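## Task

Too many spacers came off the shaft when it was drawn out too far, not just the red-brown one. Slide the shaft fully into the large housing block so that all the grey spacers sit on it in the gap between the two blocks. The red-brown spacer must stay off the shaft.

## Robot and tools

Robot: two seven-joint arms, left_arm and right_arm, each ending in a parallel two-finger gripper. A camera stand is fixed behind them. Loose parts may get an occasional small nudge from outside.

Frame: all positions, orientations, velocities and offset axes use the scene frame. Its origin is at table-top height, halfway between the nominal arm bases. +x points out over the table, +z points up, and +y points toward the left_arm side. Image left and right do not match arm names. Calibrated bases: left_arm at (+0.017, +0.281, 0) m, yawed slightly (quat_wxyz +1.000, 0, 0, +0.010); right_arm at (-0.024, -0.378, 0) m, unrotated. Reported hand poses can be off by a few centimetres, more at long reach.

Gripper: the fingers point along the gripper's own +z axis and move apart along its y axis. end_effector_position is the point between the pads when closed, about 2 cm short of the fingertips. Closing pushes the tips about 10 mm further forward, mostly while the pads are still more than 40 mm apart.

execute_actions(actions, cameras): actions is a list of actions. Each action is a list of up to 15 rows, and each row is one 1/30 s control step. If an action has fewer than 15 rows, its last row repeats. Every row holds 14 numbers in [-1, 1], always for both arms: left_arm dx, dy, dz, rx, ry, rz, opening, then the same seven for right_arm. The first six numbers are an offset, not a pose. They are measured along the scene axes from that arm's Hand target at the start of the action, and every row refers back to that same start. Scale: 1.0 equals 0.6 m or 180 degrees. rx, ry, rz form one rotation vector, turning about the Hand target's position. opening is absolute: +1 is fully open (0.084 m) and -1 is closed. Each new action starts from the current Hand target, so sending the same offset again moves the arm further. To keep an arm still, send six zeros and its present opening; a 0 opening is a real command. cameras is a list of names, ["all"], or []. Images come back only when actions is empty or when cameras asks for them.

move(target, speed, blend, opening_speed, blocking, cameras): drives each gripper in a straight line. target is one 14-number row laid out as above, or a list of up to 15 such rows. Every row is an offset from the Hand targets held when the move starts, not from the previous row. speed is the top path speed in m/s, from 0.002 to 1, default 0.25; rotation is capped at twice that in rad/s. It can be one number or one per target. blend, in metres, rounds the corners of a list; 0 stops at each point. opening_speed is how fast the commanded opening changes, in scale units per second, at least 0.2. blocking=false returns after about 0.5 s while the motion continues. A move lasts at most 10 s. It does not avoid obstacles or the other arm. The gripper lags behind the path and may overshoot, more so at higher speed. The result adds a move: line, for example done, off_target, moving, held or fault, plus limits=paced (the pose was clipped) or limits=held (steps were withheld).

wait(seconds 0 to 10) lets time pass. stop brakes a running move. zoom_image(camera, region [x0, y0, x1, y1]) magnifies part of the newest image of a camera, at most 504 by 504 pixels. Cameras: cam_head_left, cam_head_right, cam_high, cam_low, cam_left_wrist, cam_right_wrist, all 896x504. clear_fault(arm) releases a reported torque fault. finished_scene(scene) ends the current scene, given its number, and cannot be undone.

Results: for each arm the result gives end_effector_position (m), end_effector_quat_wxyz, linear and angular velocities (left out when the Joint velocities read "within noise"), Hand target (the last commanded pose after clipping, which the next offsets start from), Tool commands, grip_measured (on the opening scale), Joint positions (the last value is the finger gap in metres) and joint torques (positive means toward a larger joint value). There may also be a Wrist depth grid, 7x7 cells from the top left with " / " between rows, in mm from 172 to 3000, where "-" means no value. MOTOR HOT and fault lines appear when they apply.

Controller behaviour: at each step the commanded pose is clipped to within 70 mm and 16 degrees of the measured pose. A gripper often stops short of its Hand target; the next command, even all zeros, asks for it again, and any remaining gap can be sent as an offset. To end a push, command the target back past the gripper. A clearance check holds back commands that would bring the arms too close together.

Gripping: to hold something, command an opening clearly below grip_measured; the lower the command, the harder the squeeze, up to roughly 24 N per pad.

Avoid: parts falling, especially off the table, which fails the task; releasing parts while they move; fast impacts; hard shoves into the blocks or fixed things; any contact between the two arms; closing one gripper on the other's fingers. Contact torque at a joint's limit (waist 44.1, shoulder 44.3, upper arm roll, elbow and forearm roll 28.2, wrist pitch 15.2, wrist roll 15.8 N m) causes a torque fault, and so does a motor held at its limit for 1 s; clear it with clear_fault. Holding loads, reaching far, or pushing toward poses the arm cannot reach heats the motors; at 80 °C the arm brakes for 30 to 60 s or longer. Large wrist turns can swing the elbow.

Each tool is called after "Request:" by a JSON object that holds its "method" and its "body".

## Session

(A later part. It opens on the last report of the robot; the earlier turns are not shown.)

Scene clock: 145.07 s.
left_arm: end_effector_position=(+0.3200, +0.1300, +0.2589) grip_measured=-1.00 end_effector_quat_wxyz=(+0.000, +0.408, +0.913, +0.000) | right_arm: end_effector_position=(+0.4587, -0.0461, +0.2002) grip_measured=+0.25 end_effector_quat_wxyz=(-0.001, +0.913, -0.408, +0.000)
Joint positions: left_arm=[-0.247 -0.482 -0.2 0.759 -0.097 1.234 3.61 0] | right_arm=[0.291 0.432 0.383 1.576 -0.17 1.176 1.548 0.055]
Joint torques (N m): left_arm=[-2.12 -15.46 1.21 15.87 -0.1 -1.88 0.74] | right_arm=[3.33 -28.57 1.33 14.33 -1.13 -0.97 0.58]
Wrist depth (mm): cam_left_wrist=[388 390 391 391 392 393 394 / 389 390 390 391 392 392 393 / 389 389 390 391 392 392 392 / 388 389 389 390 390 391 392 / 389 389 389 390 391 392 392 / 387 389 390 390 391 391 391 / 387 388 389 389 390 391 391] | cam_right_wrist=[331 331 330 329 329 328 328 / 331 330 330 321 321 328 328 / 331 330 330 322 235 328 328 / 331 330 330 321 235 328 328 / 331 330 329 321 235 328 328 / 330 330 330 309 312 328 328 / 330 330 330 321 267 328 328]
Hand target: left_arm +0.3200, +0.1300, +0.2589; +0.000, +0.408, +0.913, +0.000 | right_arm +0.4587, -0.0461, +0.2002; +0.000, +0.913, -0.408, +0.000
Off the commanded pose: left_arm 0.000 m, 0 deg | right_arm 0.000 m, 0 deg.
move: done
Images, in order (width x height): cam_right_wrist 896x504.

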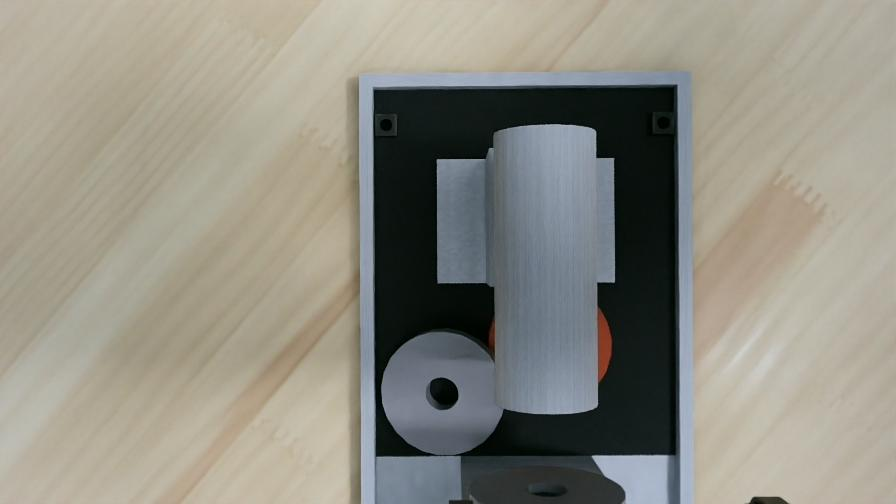

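Request:
{"method": "move", "body": {"target": [[0,0,0,0,0,0,-1,-0.0048,0.0053,-0.1,0,0,0,-0.1],[0,0,0,0,0,0,-1,-0.0048,0.0053,-0.2037,0,0,0,-0.1]], "speed": [0.1,0.04], "cameras": ["cam_right_wrist","cam_high","cam_low"]}}

Request:
{"method": "zoom_image", "body": {"camera": "cam_low", "region": [410, 215, 500, 305]}}

Request:
{"method": "move", "body": {"target": [-0.05,0.04,0,0,0,1,-1,0,0,0,0,0,0,-0.1], "speed": 0.4, "cameras": ["cam_left_wrist","cam_high"]}}

Scene clock: 148.37 s.
left_arm: end_effector_position=(+0.3200, +0.1300, +0.2589) grip_measured=-1.00 end_effector_quat_wxyz=(+0.000, +0.408, +0.913, +0.000) | right_arm: end_effector_position=(+0.4558, -0.0429, +0.0780) grip_measured=+0.25 end_effector_quat_wxyz=(+0.000, +0.913, -0.408, +0.000)
Joint positions: left_arm=[-0.247 -0.482 -0.2 0.759 -0.097 1.234 3.61 0] | right_arm=[0.313 0.574 0.348 1.423 -0.239 0.89 1.601 0.055]
Joint torques (N m): left_arm=[-2.13 -15.28 1.29 15.82 -0.16 -1.82 0.76] | right_arm=[3.05 -26.15 1.44 6.9 -1.03 -0.27 0.63]
Wrist depth (mm): cam_left_wrist=[389 391 392 391 392 393 394 / 390 389 390 391 391 392 393 / 389 389 390 391 392 393 393 / 389 389 390 389 391 392 392 / 388 388 389 391 391 392 393 / 388 388 389 389 392 392 392 / 387 388 388 390 390 390 392] | cam_right_wrist=[209 209 201 - - 200 199 / 209 209 201 - - 199 199 / 209 209 200 - - 199 199 / 209 209 200 - - 199 199 / 209 209 200 - - 199 199 / 209 209 200 - - 199 199 / 209 209 194 - - 199 199]
Hand target: left_arm +0.3200, +0.1300, +0.2589; +0.000, +0.408, +0.913, +0.000 | right_arm +0.4558, -0.0429, +0.0780; +0.000, +0.913, -0.408, +0.000
Off the commanded pose: left_arm 0.000 m, 0 deg | right_arm 0.000 m, 0 deg.
move: done
Images, in order (width x height): cam_high 896x504, cam_low 896x504, cam_right_wrist 896x504.

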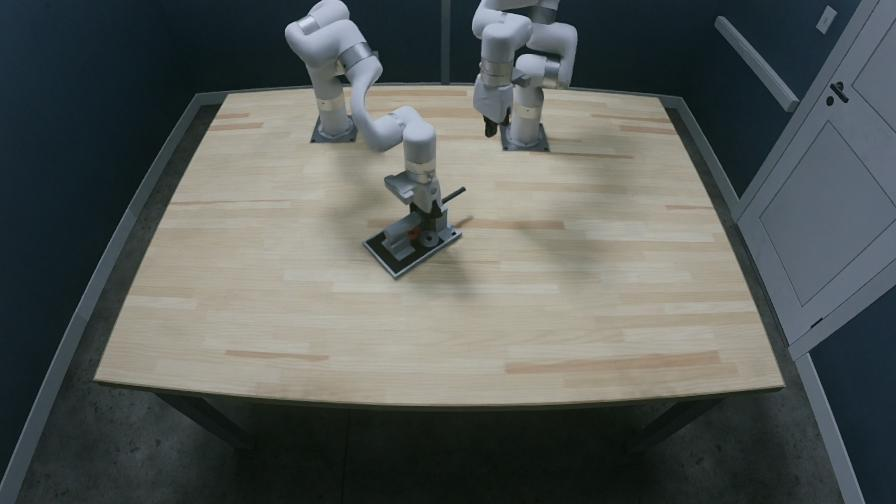

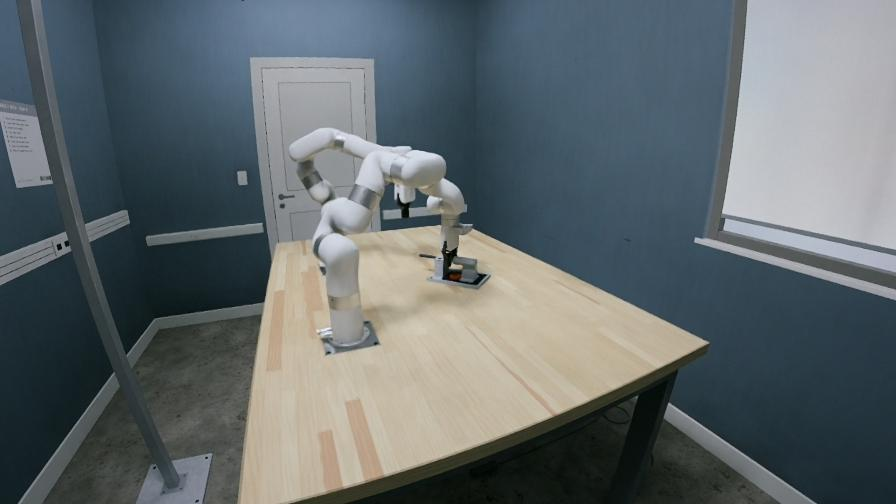

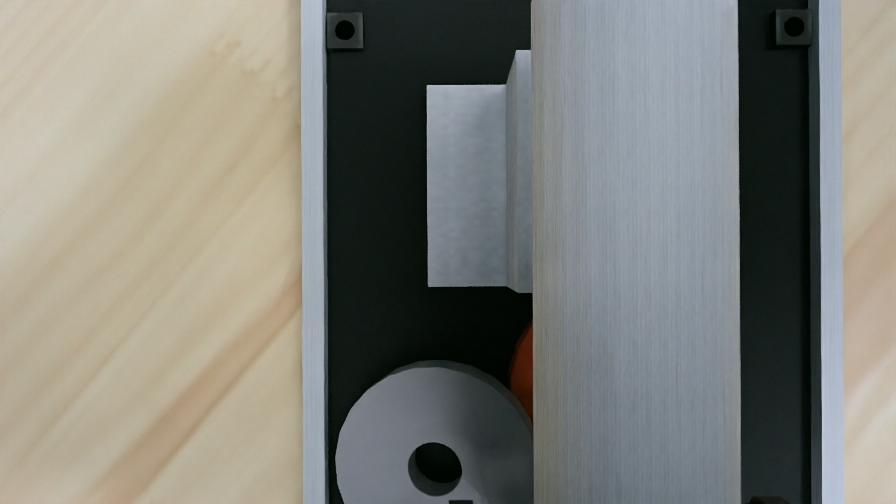

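Scaled by 5.600 from the camera's 896x504 image, which has a finer 1280x720 frame.

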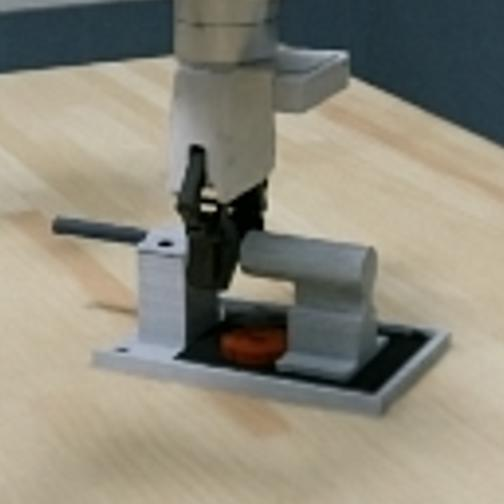

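Scene clock: 153.10 s.
left_arm: end_effector_position=(+0.2900, +0.1540, +0.2589) grip_measured=-1.00 end_effector_quat_wxyz=(+0.000, +0.913, -0.408, +0.000) | right_arm: end_effector_position=(+0.4558, -0.0429, +0.0780) grip_measured=+0.25 end_effector_quat_wxyz=(+0.000, +0.913, -0.408, +0.000)
Joint positions: left_arm=[-1.232 -0.765 0.593 0.681 0.405 1.371 6.28 0] | right_arm=[0.313 0.574 0.348 1.423 -0.239 0.89 1.601 0.055]
Joint torques (N m): left_arm=[-2.54 -5.02 -4.58 18.44 0.61 -1.75 0.84] | right_arm=[3.26 -26.13 1.6 8.13 -0.96 -0.13 0.46]
Wrist depth (mm): cam_left_wrist=[390 390 391 384 385 391 392 / 390 390 391 391 390 392 392 / 391 390 390 390 390 391 391 / 389 390 391 390 392 392 390 / 388 389 391 390 391 391 391 / 390 390 390 390 390 391 391 / 388 389 390 391 389 391 391] | cam_right_wrist=[209 209 200 - - 199 199 / 209 209 200 - - 199 199 / 209 209 200 - - 199 199 / 209 209 200 - - 199 199 / 209 209 200 - - 199 199 / 209 209 200 - - 199 199 / 209 209 194 - - 199 199]
Hand target: left_arm +0.2900, +0.1540, +0.2589; +0.000, +0.913, -0.408, +0.000 | right_arm +0.4558, -0.0429, +0.0780; +0.000, +0.913, -0.408, +0.000
Off the commanded pose: left_arm 0.000 m, 0 deg | right_arm 0.000 m, 0 deg.
joint sent to its limit (left arm) — joint 7 (wrist roll), upper limit. The joint targets still meet the commanded pose.
move: done
Images, in order (width x height): cam_high 896x504, cam_left_wrist 896x504.

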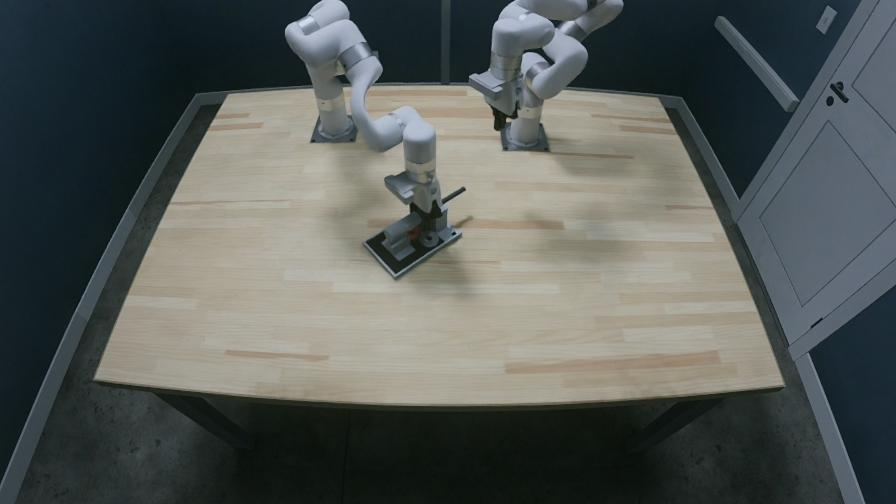

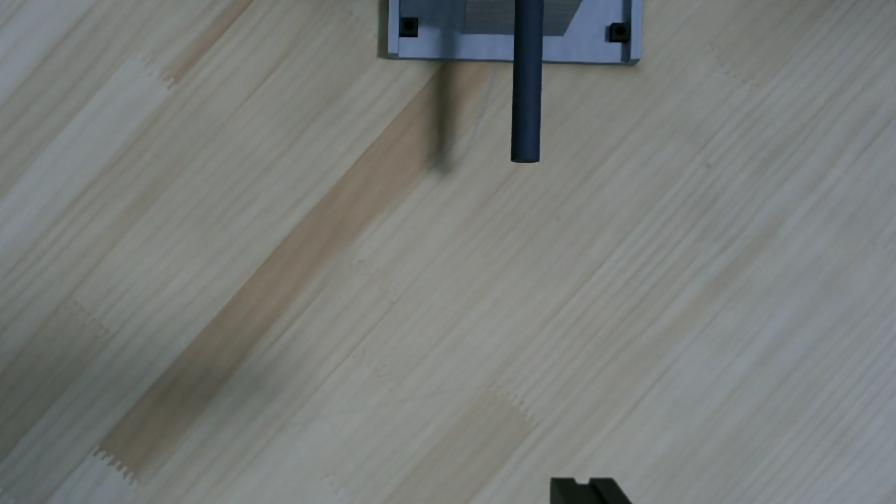

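Request:
{"method": "move", "body": {"target": [0,0,0,0,0,-0.5,-1,0,0,0,0,0,0,-0.1], "speed": 0.4}}

Request:
{"method": "move", "body": {"target": [[0.0927,-0.1102,-0.1,0,0,-0.5,-1,0,0,0,0,0,0,-0.1],[0.0927,-0.1102,-0.29,0,0,-0.5,-1,0,0,0,0,0,0,-0.1]], "speed": [0.3,0.12], "cameras": ["cam_head_left","cam_high","cam_low","cam_head_right"]}}

Request:
{"method": "zoom_image", "body": {"camera": "cam_high", "region": [380, 125, 500, 245]}}

Request:
{"method": "zoom_image", "body": {"camera": "cam_head_left", "region": [450, 200, 570, 320]}}

Request:
{"method": "zoom_image", "body": {"camera": "cam_head_right", "region": [450, 200, 570, 320]}}

Request:
{"method": "zoom_image", "body": {"camera": "cam_low", "region": [380, 195, 500, 315]}}

Scene clock: 156.43 s.
left_arm: end_effector_position=(+0.2898, +0.1539, +0.2609) grip_measured=-1.00 end_effector_quat_wxyz=(+0.020, -0.364, +0.930, +0.044) | right_arm: end_effector_position=(+0.4558, -0.0429, +0.0780) grip_measured=+0.25 end_effector_quat_wxyz=(+0.000, +0.913, -0.408, +0.000)
Joint positions: left_arm=[-3.221 -2.056 0.213 1.015 0.904 3.025 6.28 0] | right_arm=[0.313 0.574 0.348 1.423 -0.239 0.89 1.601 0.055]
Joint torques (N m): left_arm=[-3.18 2.55 -4.23 -0.53 -0.77 -1.6 0.75] | right_arm=[3.2 -26.4 1.52 8.37 -0.69 -0.27 0.54]
Wrist depth (mm): cam_left_wrist=[359 365 372 377 381 389 393 / 363 368 373 380 385 391 - / 363 371 378 382 389 394 398 / 358 374 380 386 391 398 402 / 289 376 383 387 394 398 404 / 345 379 383 390 396 254 224 / 375 380 388 392 239 217 208] | cam_right_wrist=[209 209 201 - - 199 199 / 209 209 200 - - 200 199 / 209 209 200 - - 199 199 / 209 209 200 - - 199 199 / 209 209 200 - - 199 199 / 209 209 200 - - 199 199 / 209 208 194 - - 199 199]
Hand target: left_arm +0.2900, +0.1540, +0.2589; +0.000, -0.357, +0.934, +0.000 | right_arm +0.4558, -0.0429, +0.0780; +0.000, +0.913, -0.408, +0.000
Off the commanded pose: left_arm 0.002 m, 6 deg | right_arm 0.000 m, 0 deg.
joint sent to its limit (left arm) — joint 2 (shoulder), lower limit; joint 7 (wrist roll), upper limit. The joint targets are off in orientation, not in position.
move: off_target (left_arm)

Scene clock: 158.67 s.
left_arm: end_effector_position=(+0.3187, +0.1170, +0.2267) grip_measured=-1.00 end_effector_quat_wxyz=(-0.161, -0.149, +0.940, +0.262) | right_arm: end_effector_position=(+0.4558, -0.0429, +0.0780) grip_measured=+0.25 end_effector_quat_wxyz=(+0.000, +0.913, -0.408, +0.000)
Joint positions: left_arm=[-3.39 -2.056 0.357 1.608 0.622 3.139 6.28 0] | right_arm=[0.313 0.574 0.348 1.423 -0.239 0.89 1.601 0.055]
Joint torques (N m): left_arm=[2.13 5.72 -5.31 -11.22 -0.02 0.19 -0.42] | right_arm=[2.82 -26.23 1.75 8.44 -0.63 -0.16 0.56]
Wrist depth (mm): cam_left_wrist=[308 345 393 450 495 234 223 / 302 338 382 434 449 261 236 / 295 328 372 422 462 255 240 / 288 321 361 408 442 245 239 / 283 313 353 391 227 234 624 / 276 305 341 367 199 201 630 / 272 297 330 - 188 184 580] | cam_right_wrist=[209 209 200 - - 199 199 / 209 209 200 - - 199 199 / 209 209 200 - - 199 199 / 209 209 200 - - 199 199 / 209 209 200 - - 199 199 / 209 209 200 - - 199 199 / 209 208 194 - - 199 199]
Hand target: left_arm +0.3187, +0.1170, +0.2267; -0.161, -0.149, +0.940, +0.262 (not the last commanded pose) | right_arm +0.4558, -0.0429, +0.0780; +0.000, +0.913, -0.408, +0.000
Off the commanded pose: left_arm 0.147 m, 74 deg | right_arm 0.000 m, 0 deg.
joint sent to its limit (left arm) — joint 6 (wrist pitch), upper limit.
move: held (left_arm; a check stopped the path); path passed 0 of 2 targets; limits=paced,held
pose unreachable (left arm): on one or more control steps of this call, first in action 0 (counted from 0), this arm could not follow its commanded pose, so it was not sent that pose on those steps. It may still have moved: this result reports where it is.
cause: moving toward the commanded pose would bring a part of the arm too close to another arm (a part of this arm just beyond joint 6 (wrist pitch) and a part of the right arm just beyond its joint 6 (wrist pitch), 16 mm apart when this arm was first held).
Images, in order (width x height): cam_head_left 896x504, cam_head_right 896x504, cam_high 896x504, cam_low 896x504.

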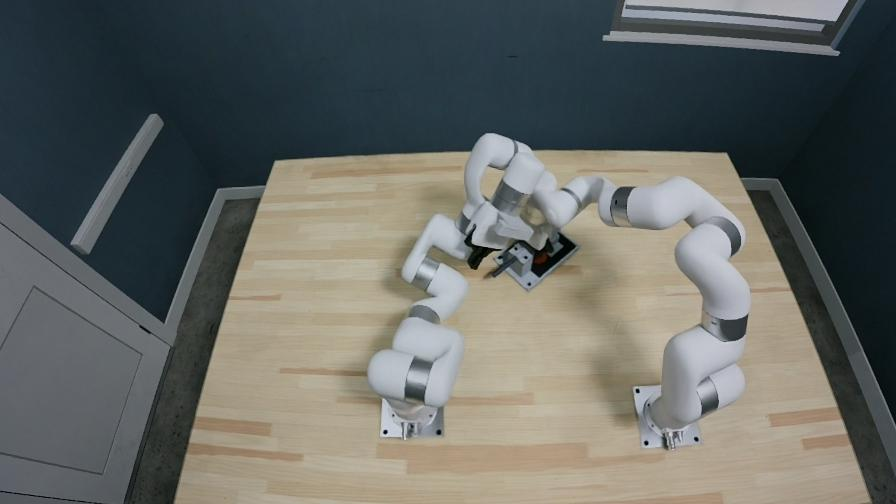

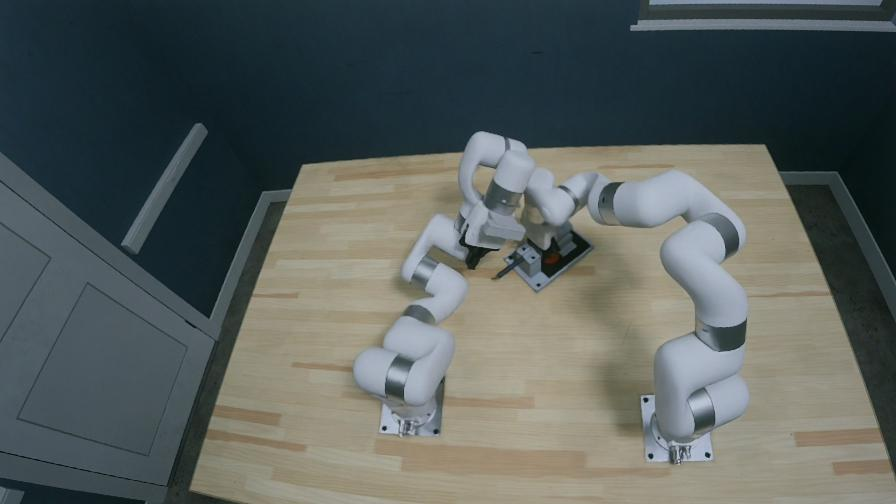

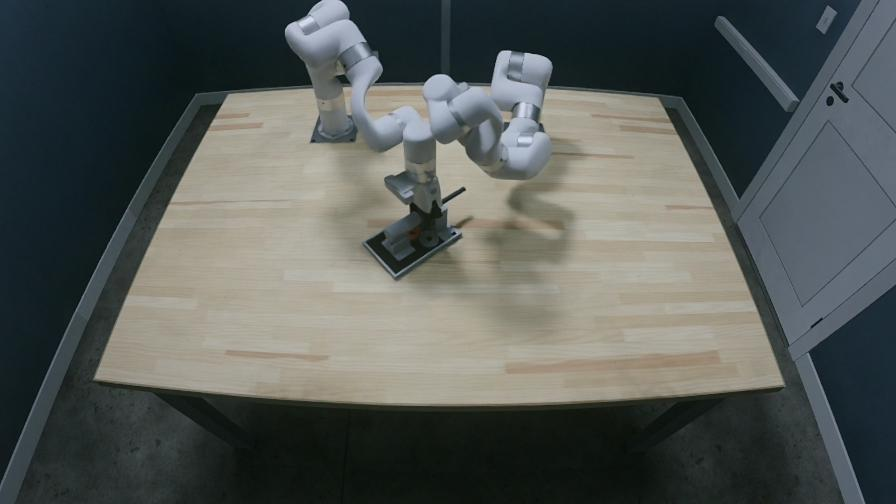

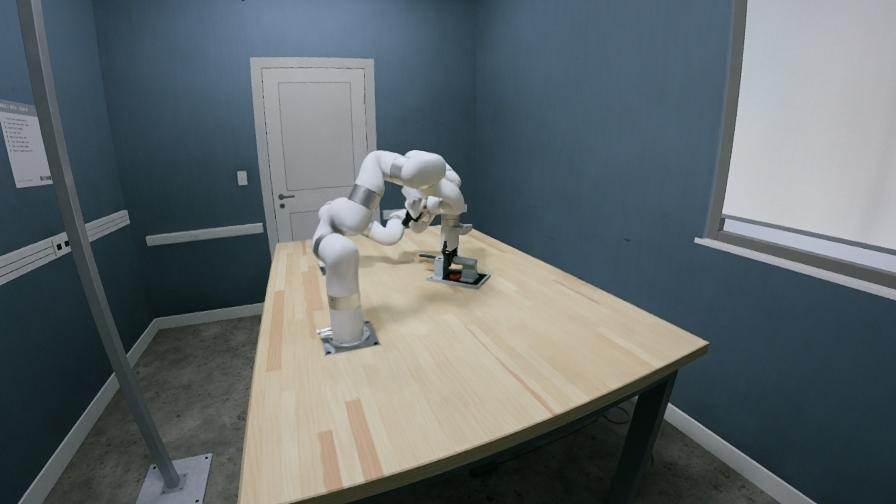

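Scaled by 4.200 from the camera's 896x504 image, which has a finer 1280x720 frame.

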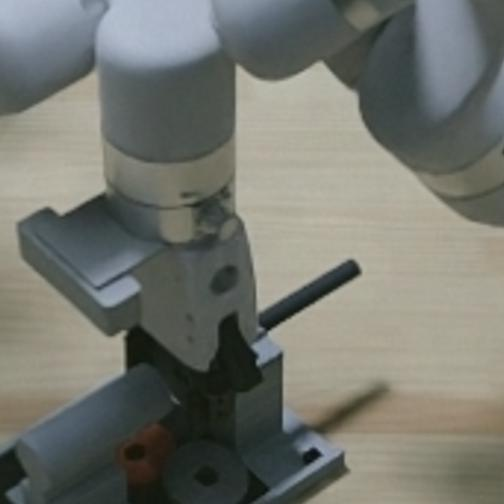

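Scaled by 4.200 from the camera's 896x504 image, which has a finer 1280x720 frame.

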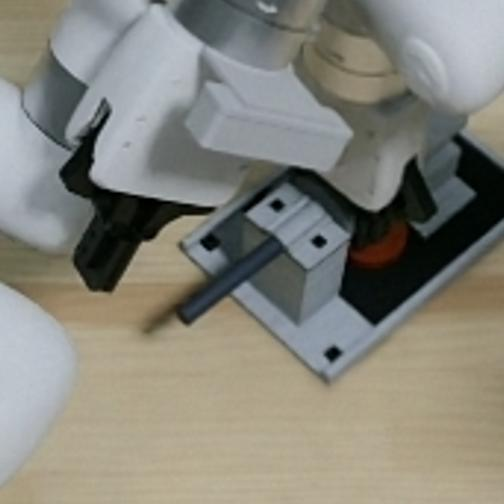

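Scaled by 4.200 from the camera's 896x504 image, which has a finer 1280x720 frame.

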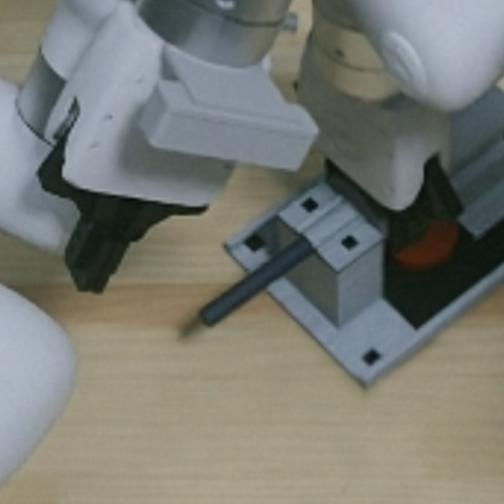

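Scaled by 4.200 from the camera's 896x504 image, which has a finer 1280x720 frame.

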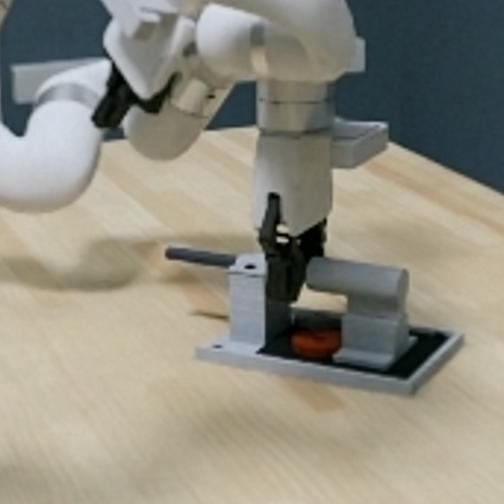

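Request:
{"method": "move", "body": {"target": [-0.08,0.172,0.172,0.031,-0.233,0.608,-1,0,0,0,0,0,0,-0.1], "speed": 0.2, "cameras": ["cam_head_left","cam_high"]}}

Scene clock: 164.77 s.
left_arm: end_effector_position=(+0.2707, +0.2202, +0.3299) grip_measured=-1.00 end_effector_quat_wxyz=(+0.000, +0.913, -0.408, -0.001) | right_arm: end_effector_position=(+0.4558, -0.0429, +0.0780) grip_measured=+0.25 end_effector_quat_wxyz=(+0.000, +0.913, -0.408, +0.000)
Joint positions: left_arm=[-2.634 -1.784 0.354 1.006 0.822 2.663 5.196 0] | right_arm=[0.313 0.574 0.348 1.423 -0.239 0.89 1.601 0.055]
Joint torques (N m): left_arm=[2.24 32.4 -6.44 -0.07 0.12 -3.12 -0.8] | right_arm=[3.1 -26.63 1.74 8.52 -0.62 -0.23 0.67]
Wrist depth (mm): cam_left_wrist=[458 459 458 460 463 462 462 / 458 458 460 460 461 461 463 / 458 458 459 459 461 462 462 / 456 459 459 459 460 461 462 / 458 458 458 459 461 462 461 / 458 457 459 460 460 462 462 / 457 458 460 459 460 460 462] | cam_right_wrist=[209 209 201 - - 199 199 / 209 209 200 - - 199 199 / 209 209 200 - - 199 199 / 209 209 200 - - 199 199 / 209 209 200 - - 199 199 / 209 208 200 - - 199 199 / 209 209 194 - - 199 199]
Hand target: left_arm +0.2707, +0.2202, +0.3299; +0.000, +0.913, -0.408, -0.001 | right_arm +0.4558, -0.0429, +0.0780; +0.000, +0.913, -0.408, +0.000
Off the commanded pose: left_arm 0.000 m, 0 deg | right_arm 0.000 m, 0 deg.
move: done
Images, in order (width x height): cam_head_left 896x504, cam_high 896x504.

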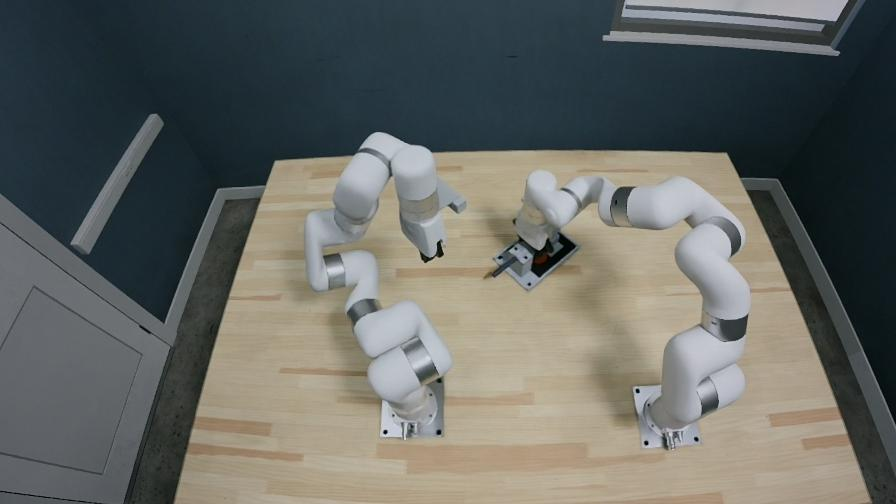

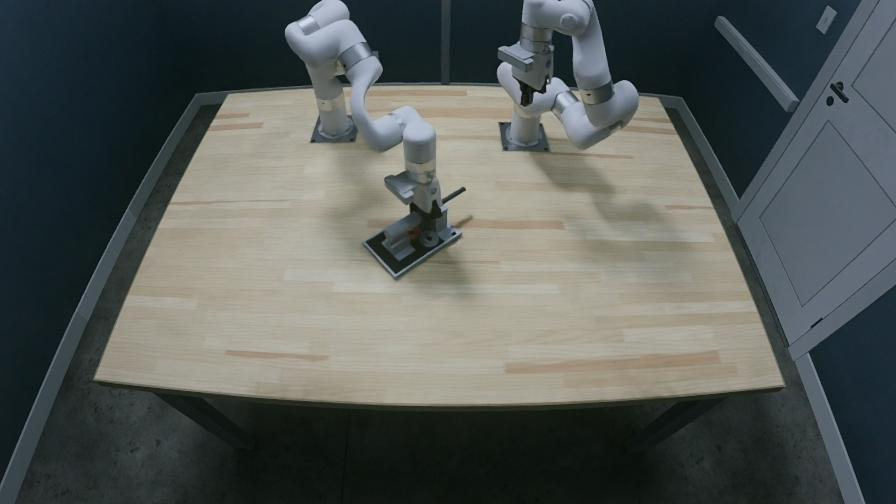

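Request:
{"method": "move", "body": {"target": [0,0,0,0,0,0.5,-1,0,0,0,0,0,0,-0.1], "speed": 0.5}}

Request:
{"method": "move", "body": {"target": [0,0,0,0,0,0.5,-1,0,0,0,0,0,0,-0.1], "speed": 0.5, "cameras": ["cam_head_left","cam_high","cam_left_wrist"]}}

Scene clock: 167.57 s.
left_arm: end_effector_position=(+0.2707, +0.2202, +0.3299) grip_measured=-1.00 end_effector_quat_wxyz=(+0.001, +0.934, +0.357, -0.001) | right_arm: end_effector_position=(+0.4558, -0.0429, +0.0780) grip_measured=+0.25 end_effector_quat_wxyz=(+0.000, +0.913, -0.408, +0.000)
Joint positions: left_arm=[-2.152 -1.56 0.576 0.925 0.813 2.295 4.041 0] | right_arm=[0.313 0.574 0.348 1.423 -0.239 0.89 1.601 0.055]
Joint torques (N m): left_arm=[2.13 26.19 -7.99 3.98 -0.6 -3.08 -0.75] | right_arm=[2.5 -26.38 1.87 8.22 -0.66 -0.18 0.6]
Wrist depth (mm): cam_left_wrist=[459 460 459 462 462 462 464 / 458 459 459 460 461 462 461 / 459 462 459 461 461 461 462 / 460 459 458 460 462 462 462 / 459 461 458 460 462 460 462 / 459 459 458 459 460 462 454 / 202 459 459 462 461 462 455] | cam_right_wrist=[209 209 201 - - 200 199 / 209 209 200 - - 199 199 / 209 209 200 - - 199 199 / 209 209 201 - - 199 199 / 209 209 200 - - 199 199 / 209 209 200 - - 199 199 / 209 209 194 - - 199 199]
Hand target: left_arm +0.2707, +0.2202, +0.3299; +0.001, +0.934, +0.357, -0.001 | right_arm +0.4558, -0.0429, +0.0780; +0.000, +0.913, -0.408, +0.000
Off the commanded pose: left_arm 0.000 m, 0 deg | right_arm 0.000 m, 0 deg.
move: done

Scene clock: 169.80 s.
left_arm: end_effector_position=(+0.2707, +0.2202, +0.3299) grip_measured=-1.00 end_effector_quat_wxyz=(+0.001, +0.408, +0.913, +0.000) | right_arm: end_effector_position=(+0.4558, -0.0429, +0.0780) grip_measured=+0.25 end_effector_quat_wxyz=(+0.000, +0.913, -0.408, +0.000)
Joint positions: left_arm=[-1.717 -1.266 0.653 0.864 0.679 1.961 2.81 0] | right_arm=[0.313 0.574 0.348 1.423 -0.239 0.89 1.601 0.055]
Joint torques (N m): left_arm=[2.03 18.05 -9.7 8.7 -0.67 -3.06 -0.64] | right_arm=[2.54 -26.62 2.02 8.31 -0.17 -0.12 0.52]
Wrist depth (mm): cam_left_wrist=[- - 190 461 463 462 464 / 460 186 451 460 462 462 463 / 459 460 459 463 460 464 464 / 460 460 460 462 462 464 464 / 458 460 460 460 461 462 461 / 459 459 460 462 459 463 460 / 459 460 460 461 461 461 462] | cam_right_wrist=[209 209 200 - - 200 199 / 209 209 200 - - 199 199 / 209 209 200 - - 199 199 / 209 209 200 - - 200 199 / 209 209 200 - - 199 199 / 209 209 200 - - 199 199 / 209 209 194 - - 199 199]
Hand target: left_arm +0.2707, +0.2202, +0.3299; +0.001, +0.408, +0.913, +0.000 | right_arm +0.4558, -0.0429, +0.0780; +0.000, +0.913, -0.408, +0.000
Off the commanded pose: left_arm 0.000 m, 0 deg | right_arm 0.000 m, 0 deg.
move: done
Images, in order (width x height): cam_head_left 896x504, cam_high 896x504, cam_left_wrist 896x504.

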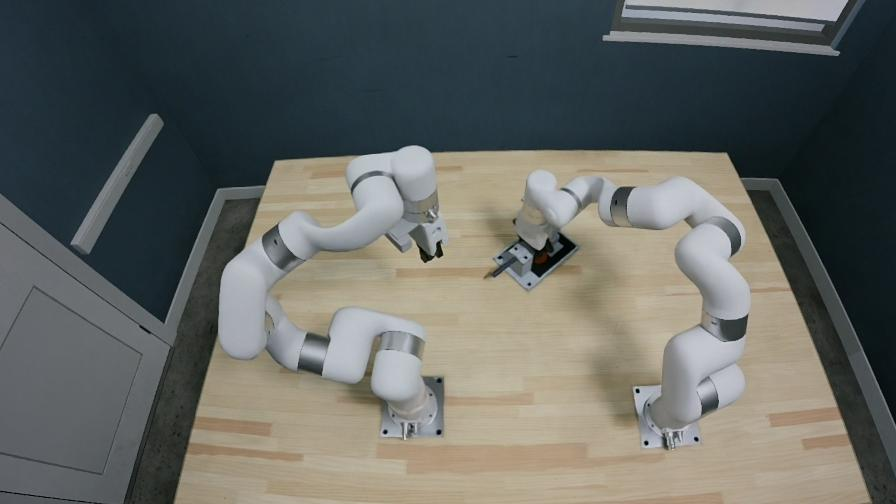

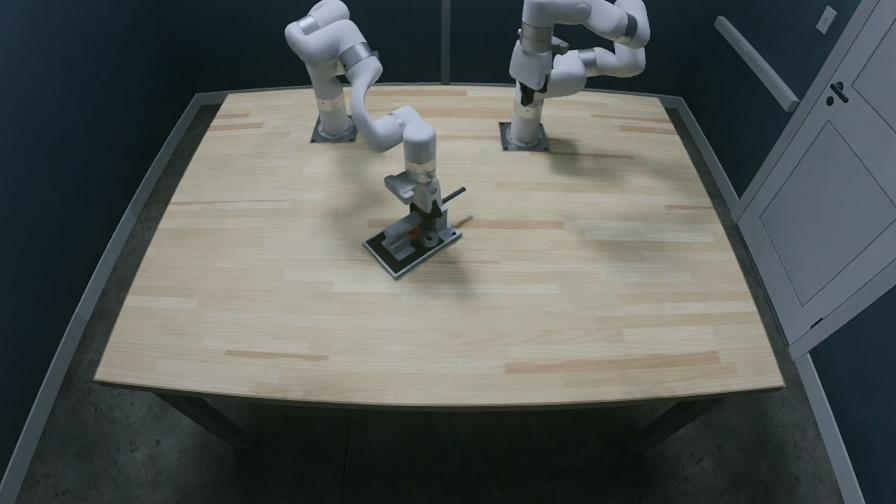

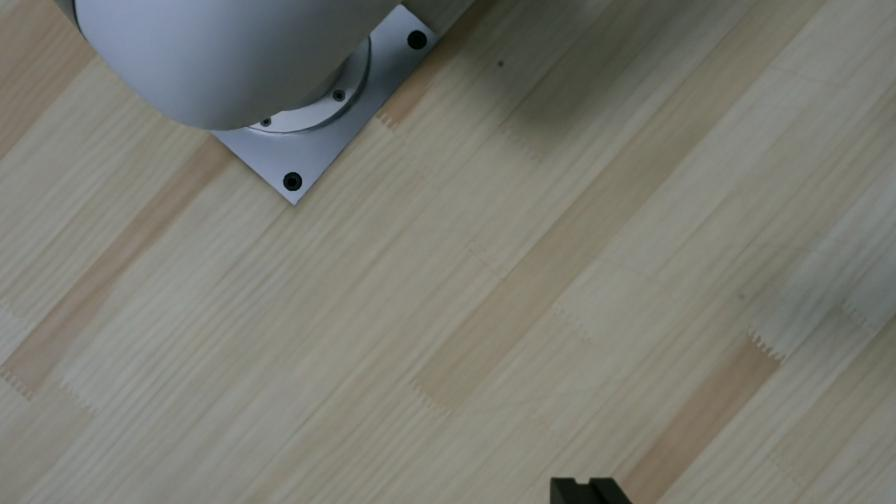

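Request:
{"method": "move", "body": {"target": [[0.1248,-0.2205,-0.25,0,0,0,-1,0,0,0,0,0,0,-0.1]], "speed": 0.25, "cameras": ["cam_head_left","cam_high"]}}

Request:
{"method": "zoom_image", "body": {"camera": "cam_head_left", "region": [450, 200, 570, 320]}}

Request:
{"method": "zoom_image", "body": {"camera": "cam_high", "region": [400, 125, 520, 245]}}

Scene clock: 171.57 s.
left_arm: end_effector_position=(+0.3456, +0.0879, +0.1799) grip_measured=-1.00 end_effector_quat_wxyz=(+0.001, +0.408, +0.913, +0.000) | right_arm: end_effector_position=(+0.4558, -0.0429, +0.0780) grip_measured=+0.25 end_effector_quat_wxyz=(+0.000, +0.913, -0.408, +0.000)
Joint positions: left_arm=[-2.08 -1.09 1.201 0.803 0.981 1.478 2.662 0] | right_arm=[0.313 0.574 0.348 1.423 -0.239 0.89 1.601 0.055]
Joint torques (N m): left_arm=[-2.3 17.2 -11.9 11.95 0.56 -3.06 -0.81] | right_arm=[2.48 -26.41 1.99 8.26 -0.4 -0.21 0.49]
Wrist depth (mm): cam_left_wrist=[310 310 310 310 310 311 312 / 309 309 309 310 311 310 311 / 309 309 310 310 310 311 312 / 309 310 310 310 309 311 311 / 309 309 310 310 311 311 310 / 309 309 310 309 310 310 311 / 309 309 310 310 311 311 310] | cam_right_wrist=[209 209 200 - - 200 199 / 209 209 201 - - 200 199 / 209 209 201 - - 199 199 / 209 209 200 - - 199 199 / 209 209 200 - - 199 199 / 209 209 200 - - 199 199 / 209 209 194 - - 199 199]
Hand target: left_arm +0.3456, +0.0879, +0.1799; +0.001, +0.408, +0.913, +0.000 | right_arm +0.4558, -0.0429, +0.0780; +0.000, +0.913, -0.408, +0.000
Off the commanded pose: left_arm 0.000 m, 0 deg | right_arm 0.000 m, 0 deg.
move: done
Images, in order (width x height): cam_head_left 896x504, cam_high 896x504.

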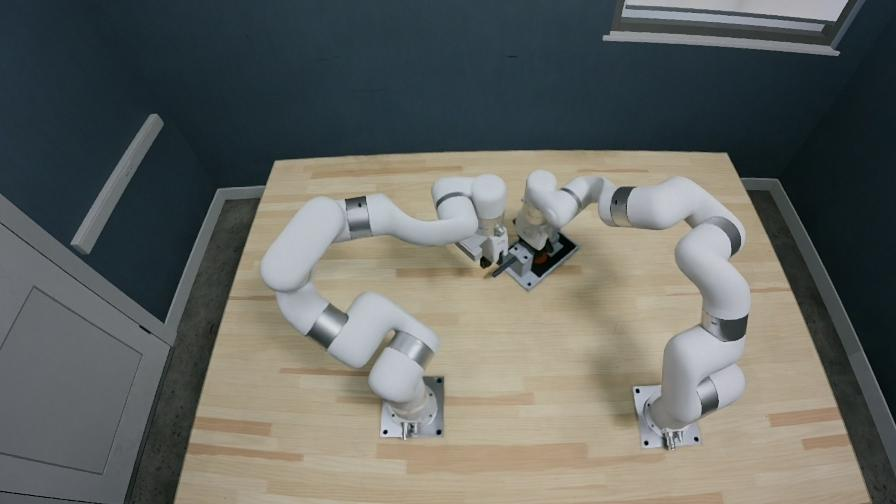

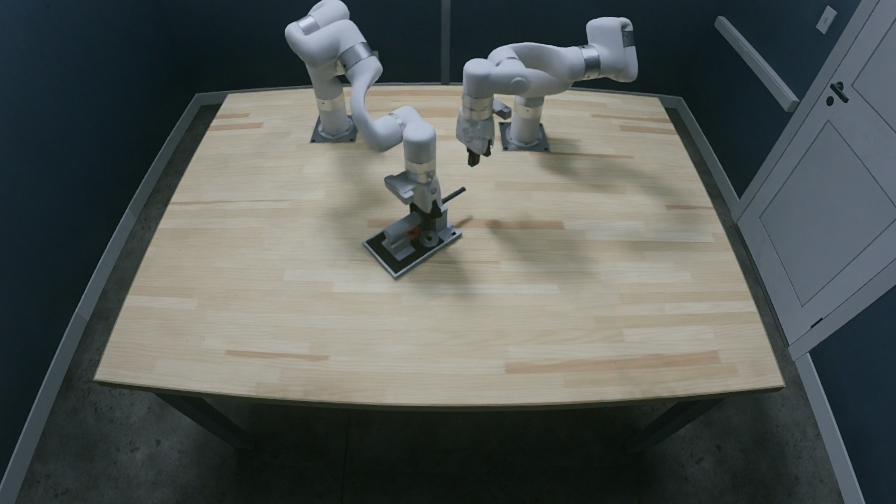

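Scaled by 4.200 from the camera's 896x504 image, which has a finer 1280x720 frame.

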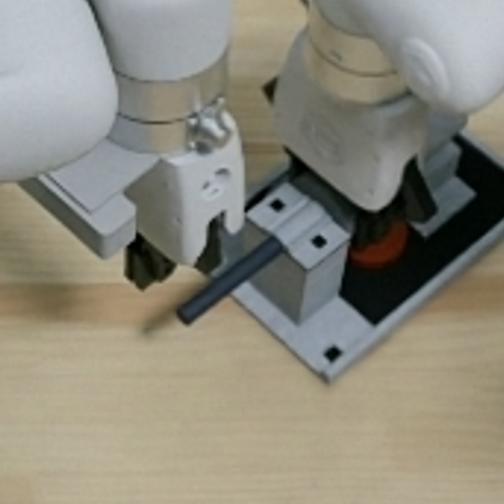

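Scaled by 4.200 from the camera's 896x504 image, which has a finer 1280x720 frame.

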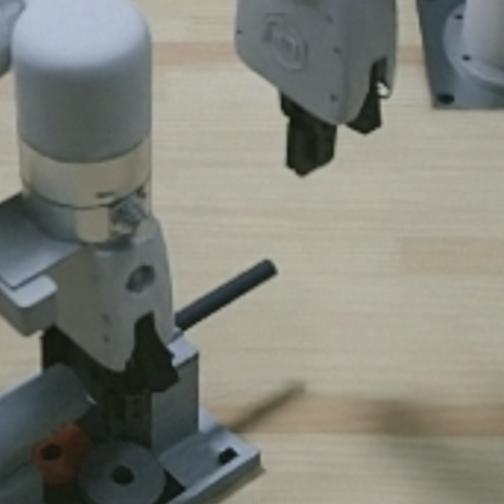

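Request:
{"method": "move", "body": {"target": [[0,0,-0.1582,0,0,0,-1,0,0,0,0,0,0,-0.1]], "speed": 0.12, "cameras": ["cam_head_left","cam_high"]}}

Request:
{"method": "zoom_image", "body": {"camera": "cam_head_left", "region": [450, 220, 550, 320]}}

Request:
{"method": "zoom_image", "body": {"camera": "cam_high", "region": [410, 125, 510, 225]}}

Scene clock: 173.10 s.
left_arm: end_effector_position=(+0.3456, +0.0879, +0.0850) grip_measured=-1.00 end_effector_quat_wxyz=(+0.001, +0.408, +0.913, +0.000) | right_arm: end_effector_position=(+0.4558, -0.0429, +0.0780) grip_measured=+0.25 end_effector_quat_wxyz=(+0.000, +0.913, -0.408, +0.000)
Joint positions: left_arm=[-2.122 -1.123 1.456 0.7 1.192 1.302 2.605 0] | right_arm=[0.313 0.574 0.348 1.423 -0.239 0.89 1.601 0.055]
Joint torques (N m): left_arm=[-2.47 12 -12.4 9.3 0.62 -3.06 -0.76] | right_arm=[2.71 -26.51 1.89 8.36 -0.55 -0.13 0.43]
Wrist depth (mm): cam_left_wrist=[215 214 215 215 215 216 216 / 214 215 215 215 216 216 216 / 214 215 215 215 215 215 215 / 214 214 215 215 215 215 216 / 214 214 215 215 215 215 215 / 214 214 215 215 215 215 216 / 214 214 214 215 215 215 216] | cam_right_wrist=[209 209 201 - - 199 199 / 209 209 200 - - 199 199 / 209 209 200 - - 199 200 / 209 209 200 - - 199 199 / 209 209 200 - - 199 199 / 209 209 200 - - 199 199 / 209 209 194 - - 199 199]
Hand target: left_arm +0.3456, +0.0879, +0.0849; +0.001, +0.408, +0.913, +0.000 | right_arm +0.4558, -0.0429, +0.0780; +0.000, +0.913, -0.408, +0.000
Off the commanded pose: left_arm 0.000 m, 0 deg | right_arm 0.000 m, 0 deg.
move: done
Images, in order (width x height): cam_head_left 896x504, cam_high 896x504.

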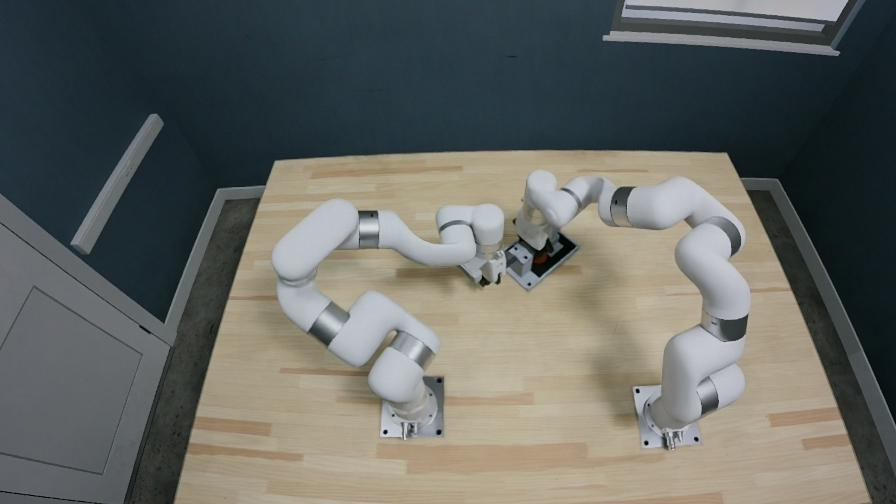

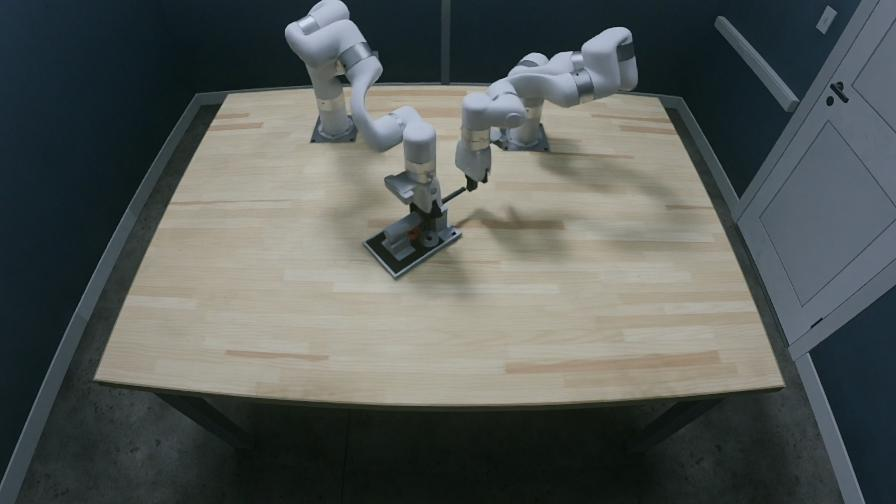

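Scaled by 5.040 from the camera's 896x504 image, which has a finer 1280x720 frame.

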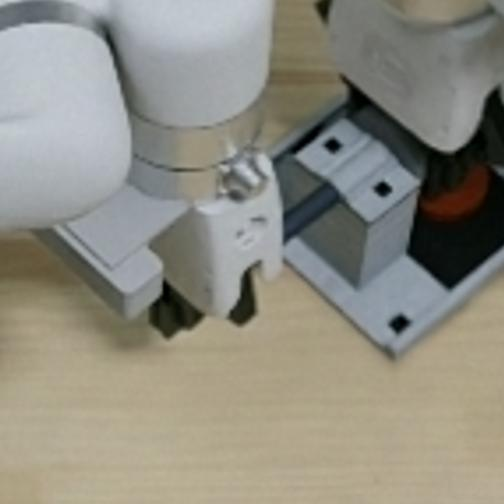

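Scaled by 5.040 from the camera's 896x504 image, which has a finer 1280x720 frame.

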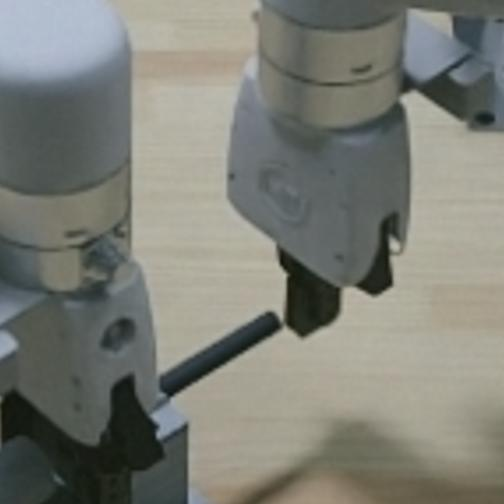

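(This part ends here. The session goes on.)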